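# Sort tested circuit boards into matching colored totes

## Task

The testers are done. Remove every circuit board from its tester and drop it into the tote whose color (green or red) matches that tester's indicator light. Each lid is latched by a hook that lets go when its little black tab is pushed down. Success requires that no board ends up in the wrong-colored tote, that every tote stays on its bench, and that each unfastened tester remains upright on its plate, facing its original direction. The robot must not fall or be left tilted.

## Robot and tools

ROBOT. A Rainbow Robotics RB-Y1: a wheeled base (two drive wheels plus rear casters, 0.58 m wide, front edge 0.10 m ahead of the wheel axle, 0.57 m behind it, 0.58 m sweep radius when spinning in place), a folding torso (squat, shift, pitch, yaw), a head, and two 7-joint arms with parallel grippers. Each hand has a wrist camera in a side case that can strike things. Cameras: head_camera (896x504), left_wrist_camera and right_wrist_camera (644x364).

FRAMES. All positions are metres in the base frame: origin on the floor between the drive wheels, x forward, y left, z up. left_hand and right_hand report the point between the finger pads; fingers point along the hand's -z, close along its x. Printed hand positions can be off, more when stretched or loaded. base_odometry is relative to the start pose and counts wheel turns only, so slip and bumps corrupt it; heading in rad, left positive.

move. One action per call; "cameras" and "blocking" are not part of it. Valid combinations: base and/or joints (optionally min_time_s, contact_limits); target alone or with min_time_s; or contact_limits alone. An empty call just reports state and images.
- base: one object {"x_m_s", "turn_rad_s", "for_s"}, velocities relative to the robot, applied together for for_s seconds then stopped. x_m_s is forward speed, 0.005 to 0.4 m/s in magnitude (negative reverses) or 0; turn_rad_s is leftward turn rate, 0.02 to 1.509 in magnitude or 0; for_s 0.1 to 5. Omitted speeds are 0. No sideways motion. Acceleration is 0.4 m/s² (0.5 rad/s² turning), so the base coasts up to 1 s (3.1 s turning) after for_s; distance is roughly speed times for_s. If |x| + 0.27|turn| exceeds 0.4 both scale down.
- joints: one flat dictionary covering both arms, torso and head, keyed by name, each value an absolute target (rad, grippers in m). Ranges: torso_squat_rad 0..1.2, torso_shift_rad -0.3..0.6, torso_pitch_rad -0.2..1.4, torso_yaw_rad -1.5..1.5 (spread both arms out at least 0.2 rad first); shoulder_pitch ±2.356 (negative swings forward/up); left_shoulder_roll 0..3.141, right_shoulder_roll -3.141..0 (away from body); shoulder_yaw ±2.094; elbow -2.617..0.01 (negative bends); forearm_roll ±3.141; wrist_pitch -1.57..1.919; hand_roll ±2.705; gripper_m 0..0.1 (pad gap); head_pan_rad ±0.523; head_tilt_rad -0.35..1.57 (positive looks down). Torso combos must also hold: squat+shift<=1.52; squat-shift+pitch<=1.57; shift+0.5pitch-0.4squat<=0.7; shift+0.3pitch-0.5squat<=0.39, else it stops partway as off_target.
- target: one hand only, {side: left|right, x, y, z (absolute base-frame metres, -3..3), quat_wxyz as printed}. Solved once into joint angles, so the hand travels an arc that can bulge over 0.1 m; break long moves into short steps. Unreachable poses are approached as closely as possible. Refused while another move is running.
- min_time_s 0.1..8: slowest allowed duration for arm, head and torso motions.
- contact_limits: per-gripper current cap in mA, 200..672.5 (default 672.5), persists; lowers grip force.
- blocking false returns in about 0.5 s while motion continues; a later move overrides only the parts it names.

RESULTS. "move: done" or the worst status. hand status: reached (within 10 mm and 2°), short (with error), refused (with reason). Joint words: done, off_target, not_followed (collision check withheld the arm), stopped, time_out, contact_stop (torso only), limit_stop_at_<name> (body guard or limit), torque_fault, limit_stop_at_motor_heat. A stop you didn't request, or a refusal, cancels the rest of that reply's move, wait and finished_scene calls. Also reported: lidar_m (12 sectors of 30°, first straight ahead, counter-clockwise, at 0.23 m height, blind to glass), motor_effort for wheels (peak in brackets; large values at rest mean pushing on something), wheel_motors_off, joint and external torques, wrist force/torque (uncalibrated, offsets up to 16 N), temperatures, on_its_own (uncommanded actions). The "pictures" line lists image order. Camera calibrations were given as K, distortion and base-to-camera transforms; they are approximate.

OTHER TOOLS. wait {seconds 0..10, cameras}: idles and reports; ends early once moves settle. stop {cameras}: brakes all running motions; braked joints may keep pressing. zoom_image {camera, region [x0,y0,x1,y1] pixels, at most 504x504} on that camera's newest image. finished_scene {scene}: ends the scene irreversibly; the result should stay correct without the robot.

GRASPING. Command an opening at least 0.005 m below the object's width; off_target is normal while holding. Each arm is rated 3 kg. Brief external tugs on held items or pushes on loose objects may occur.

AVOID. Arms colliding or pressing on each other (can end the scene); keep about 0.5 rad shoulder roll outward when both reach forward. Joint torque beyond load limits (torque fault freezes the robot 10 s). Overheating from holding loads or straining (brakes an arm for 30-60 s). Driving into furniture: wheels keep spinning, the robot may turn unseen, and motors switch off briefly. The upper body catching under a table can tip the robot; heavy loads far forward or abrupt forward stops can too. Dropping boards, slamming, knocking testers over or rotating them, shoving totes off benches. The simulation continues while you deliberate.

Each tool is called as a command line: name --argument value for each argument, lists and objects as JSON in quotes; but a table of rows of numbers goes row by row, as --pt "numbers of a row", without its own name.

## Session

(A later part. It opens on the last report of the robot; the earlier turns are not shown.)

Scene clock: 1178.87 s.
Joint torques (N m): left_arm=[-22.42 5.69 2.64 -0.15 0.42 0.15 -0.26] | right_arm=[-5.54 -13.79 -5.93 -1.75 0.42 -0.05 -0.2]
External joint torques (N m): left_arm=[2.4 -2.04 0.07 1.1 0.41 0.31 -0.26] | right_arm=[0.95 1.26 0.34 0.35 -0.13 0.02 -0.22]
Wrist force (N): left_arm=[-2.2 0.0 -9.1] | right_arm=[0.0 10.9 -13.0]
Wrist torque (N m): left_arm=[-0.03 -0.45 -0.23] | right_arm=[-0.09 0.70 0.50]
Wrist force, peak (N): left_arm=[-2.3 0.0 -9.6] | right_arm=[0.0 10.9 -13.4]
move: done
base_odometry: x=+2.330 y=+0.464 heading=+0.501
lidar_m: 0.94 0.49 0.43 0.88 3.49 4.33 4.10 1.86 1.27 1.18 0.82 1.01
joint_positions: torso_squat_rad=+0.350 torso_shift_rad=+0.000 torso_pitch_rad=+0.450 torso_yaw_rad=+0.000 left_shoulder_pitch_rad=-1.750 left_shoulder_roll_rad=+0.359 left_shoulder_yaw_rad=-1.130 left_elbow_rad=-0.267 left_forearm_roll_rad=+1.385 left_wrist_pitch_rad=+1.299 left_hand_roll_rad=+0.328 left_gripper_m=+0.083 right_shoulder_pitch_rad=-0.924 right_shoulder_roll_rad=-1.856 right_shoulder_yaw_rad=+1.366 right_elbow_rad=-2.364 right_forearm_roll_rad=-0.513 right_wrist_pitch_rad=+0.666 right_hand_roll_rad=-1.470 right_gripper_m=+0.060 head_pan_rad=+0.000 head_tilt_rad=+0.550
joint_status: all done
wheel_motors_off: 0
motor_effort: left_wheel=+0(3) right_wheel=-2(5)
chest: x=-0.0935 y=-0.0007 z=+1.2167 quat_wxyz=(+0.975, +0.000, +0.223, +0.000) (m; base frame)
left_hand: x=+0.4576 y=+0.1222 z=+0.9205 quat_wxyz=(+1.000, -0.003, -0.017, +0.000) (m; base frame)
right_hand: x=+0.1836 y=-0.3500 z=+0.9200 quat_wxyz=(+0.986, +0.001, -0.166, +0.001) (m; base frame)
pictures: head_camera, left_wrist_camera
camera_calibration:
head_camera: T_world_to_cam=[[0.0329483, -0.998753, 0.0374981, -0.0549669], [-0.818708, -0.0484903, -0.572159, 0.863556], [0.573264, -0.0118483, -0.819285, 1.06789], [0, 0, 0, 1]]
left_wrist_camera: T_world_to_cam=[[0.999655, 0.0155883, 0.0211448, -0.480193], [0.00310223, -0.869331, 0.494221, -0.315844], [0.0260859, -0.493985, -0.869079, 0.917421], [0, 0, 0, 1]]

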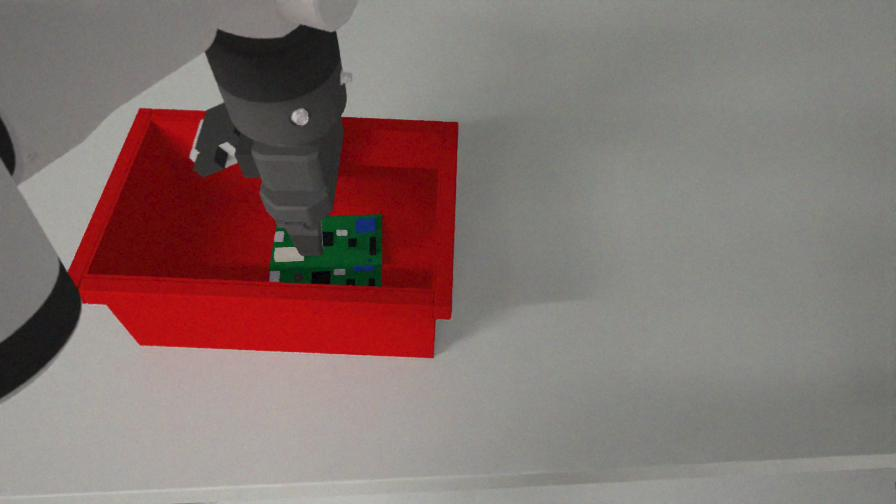

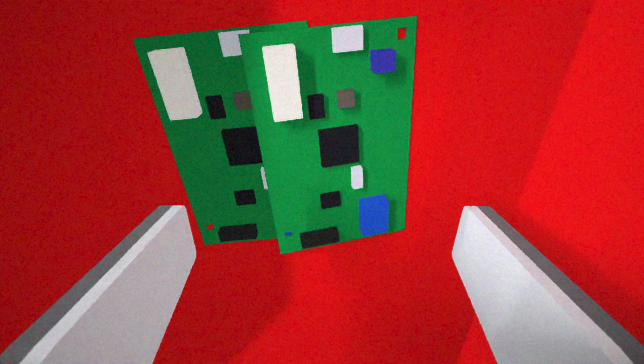

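Both in the red tote. Retreat.

move --target '{"side":"left","x":0.445,"y":0.12,"z":1.0,"quat_wxyz":[1,0,0,0]}' --min_time_s 2 --cameras '[]'

move --target '{"side":"left","x":0.36,"y":0.15,"z":1.12,"quat_wxyz":[1,0,0,0]}' --min_time_s 1.5 --cameras '[]'

move --base '{"x_m_s":-0.3,"for_s":2}' --cameras '[]'

move --joints '{"torso_pitch_rad":0}' --cameras '["head_camera"]'

Scene clock: 1188.70 s.
Wrist force, peak (N): left_arm=[-2.0 0.0 -9.8] | right_arm=[-0.1 11.3 -13.0]
move: done
joint_status: all done
wheel_motors_off: 0
motor_effort: left_wheel=+3(3) right_wheel=-1(4)
left_hand_status: reached (checked arc, planned for 2.0 s): 0 mm and 0.3 deg off.
pictures: none

Scene clock: 1190.53 s.
Wrist force, peak (N): left_arm=[-1.9 0.0 -9.8] | right_arm=[-0.2 10.9 -13.3]
move: done
joint_status: all done
wheel_motors_off: 0
motor_effort: left_wheel=+1(3) right_wheel=-3(5)
left_hand_status: reached (checked arc, planned for 1.5 s): 0 mm and 0.2 deg off.
pictures: none

Scene clock: 1193.67 s.
Wrist force, peak (N): left_arm=[-1.7 0.0 -9.9] | right_arm=[-0.2 11.1 -13.2]
move: done
base_status: done (sent for 2 of 2 s)
wheel_motors_off: 0
motor_effort: left_wheel=+5(28) right_wheel=+0(23)
pictures: none

Scene clock: 1195.93 s.
Joint torques (N m): left_arm=[-17.05 5.98 9.27 2.13 -0.38 -0.44 0.14] | right_arm=[-8.88 -10.21 -8.76 0.52 0.74 -0.21 -0.13]
External joint torques (N m): left_arm=[1.41 -0.16 0.37 -0.34 0.29 0.1 0.17] | right_arm=[1.01 1.35 0.6 0.11 -0.27 -0.06 -0.17]
Wrist force (N): left_arm=[-4.8 0.1 -8.7] | right_arm=[-2.3 11.0 -11.4]
Wrist torque (N m): left_arm=[-0.09 -0.61 -0.18] | right_arm=[-0.13 0.58 0.48]
Wrist force, peak (N): left_arm=[-2.3 0.1 -10.0] | right_arm=[-0.2 11.1 -13.0]
move: done
base_odometry: x=+1.804 y=+0.176 heading=+0.502
lidar_m: 1.52 0.93 1.18 2.53 3.45 3.64 3.52 1.97 1.34 1.24 1.25 1.20
joint_positions: torso_squat_rad=+0.350 torso_shift_rad=+0.000 torso_pitch_rad=+0.000 torso_yaw_rad=+0.000 left_shoulder_pitch_rad=-1.803 left_shoulder_roll_rad=+1.022 left_shoulder_yaw_rad=-0.973 left_elbow_rad=-1.515 left_forearm_roll_rad=+1.576 left_wrist_pitch_rad=+1.777 left_hand_roll_rad=+0.964 left_gripper_m=+0.083 right_shoulder_pitch_rad=-0.924 right_shoulder_roll_rad=-1.856 right_shoulder_yaw_rad=+1.366 right_elbow_rad=-2.364 right_forearm_roll_rad=-0.513 right_wrist_pitch_rad=+0.666 right_hand_roll_rad=-1.470 right_gripper_m=+0.060 head_pan_rad=+0.000 head_tilt_rad=+0.550
joint_status: all done
wheel_motors_off: 0
motor_effort: left_wheel=+3(6) right_wheel=-2(4)
chest: x=-0.2281 y=-0.0007 z=+1.2475 quat_wxyz=(+1.000, +0.000, +0.000, +0.000) (m; base frame)
left_hand: x=+0.2220 y=+0.1497 z=+1.3578 quat_wxyz=(+0.975, +0.000, -0.222, -0.001) (m; base frame)
right_hand: x=+0.1503 y=-0.3501 z=+1.1008 quat_wxyz=(+0.924, +0.001, -0.381, +0.001) (m; base frame)
pictures: head_camera
camera_calibration:
head_camera: T_world_to_cam=[[0.0130145, -0.998759, 0.0480692, -0.0694133], [-0.488275, -0.0482998, -0.871352, 1.21955], [0.872593, -0.0121308, -0.488298, 0.825669], [0, 0, 0, 1]]

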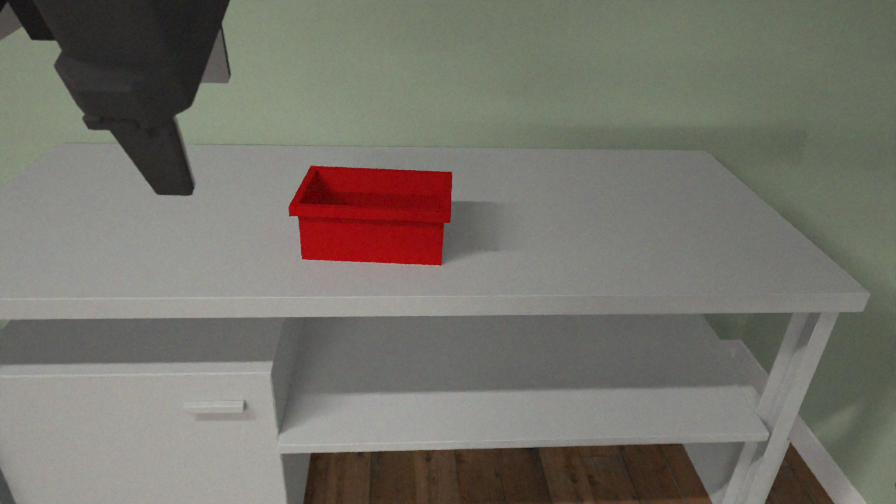

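finished_scene --scene 2

The scene is finished: the task was done.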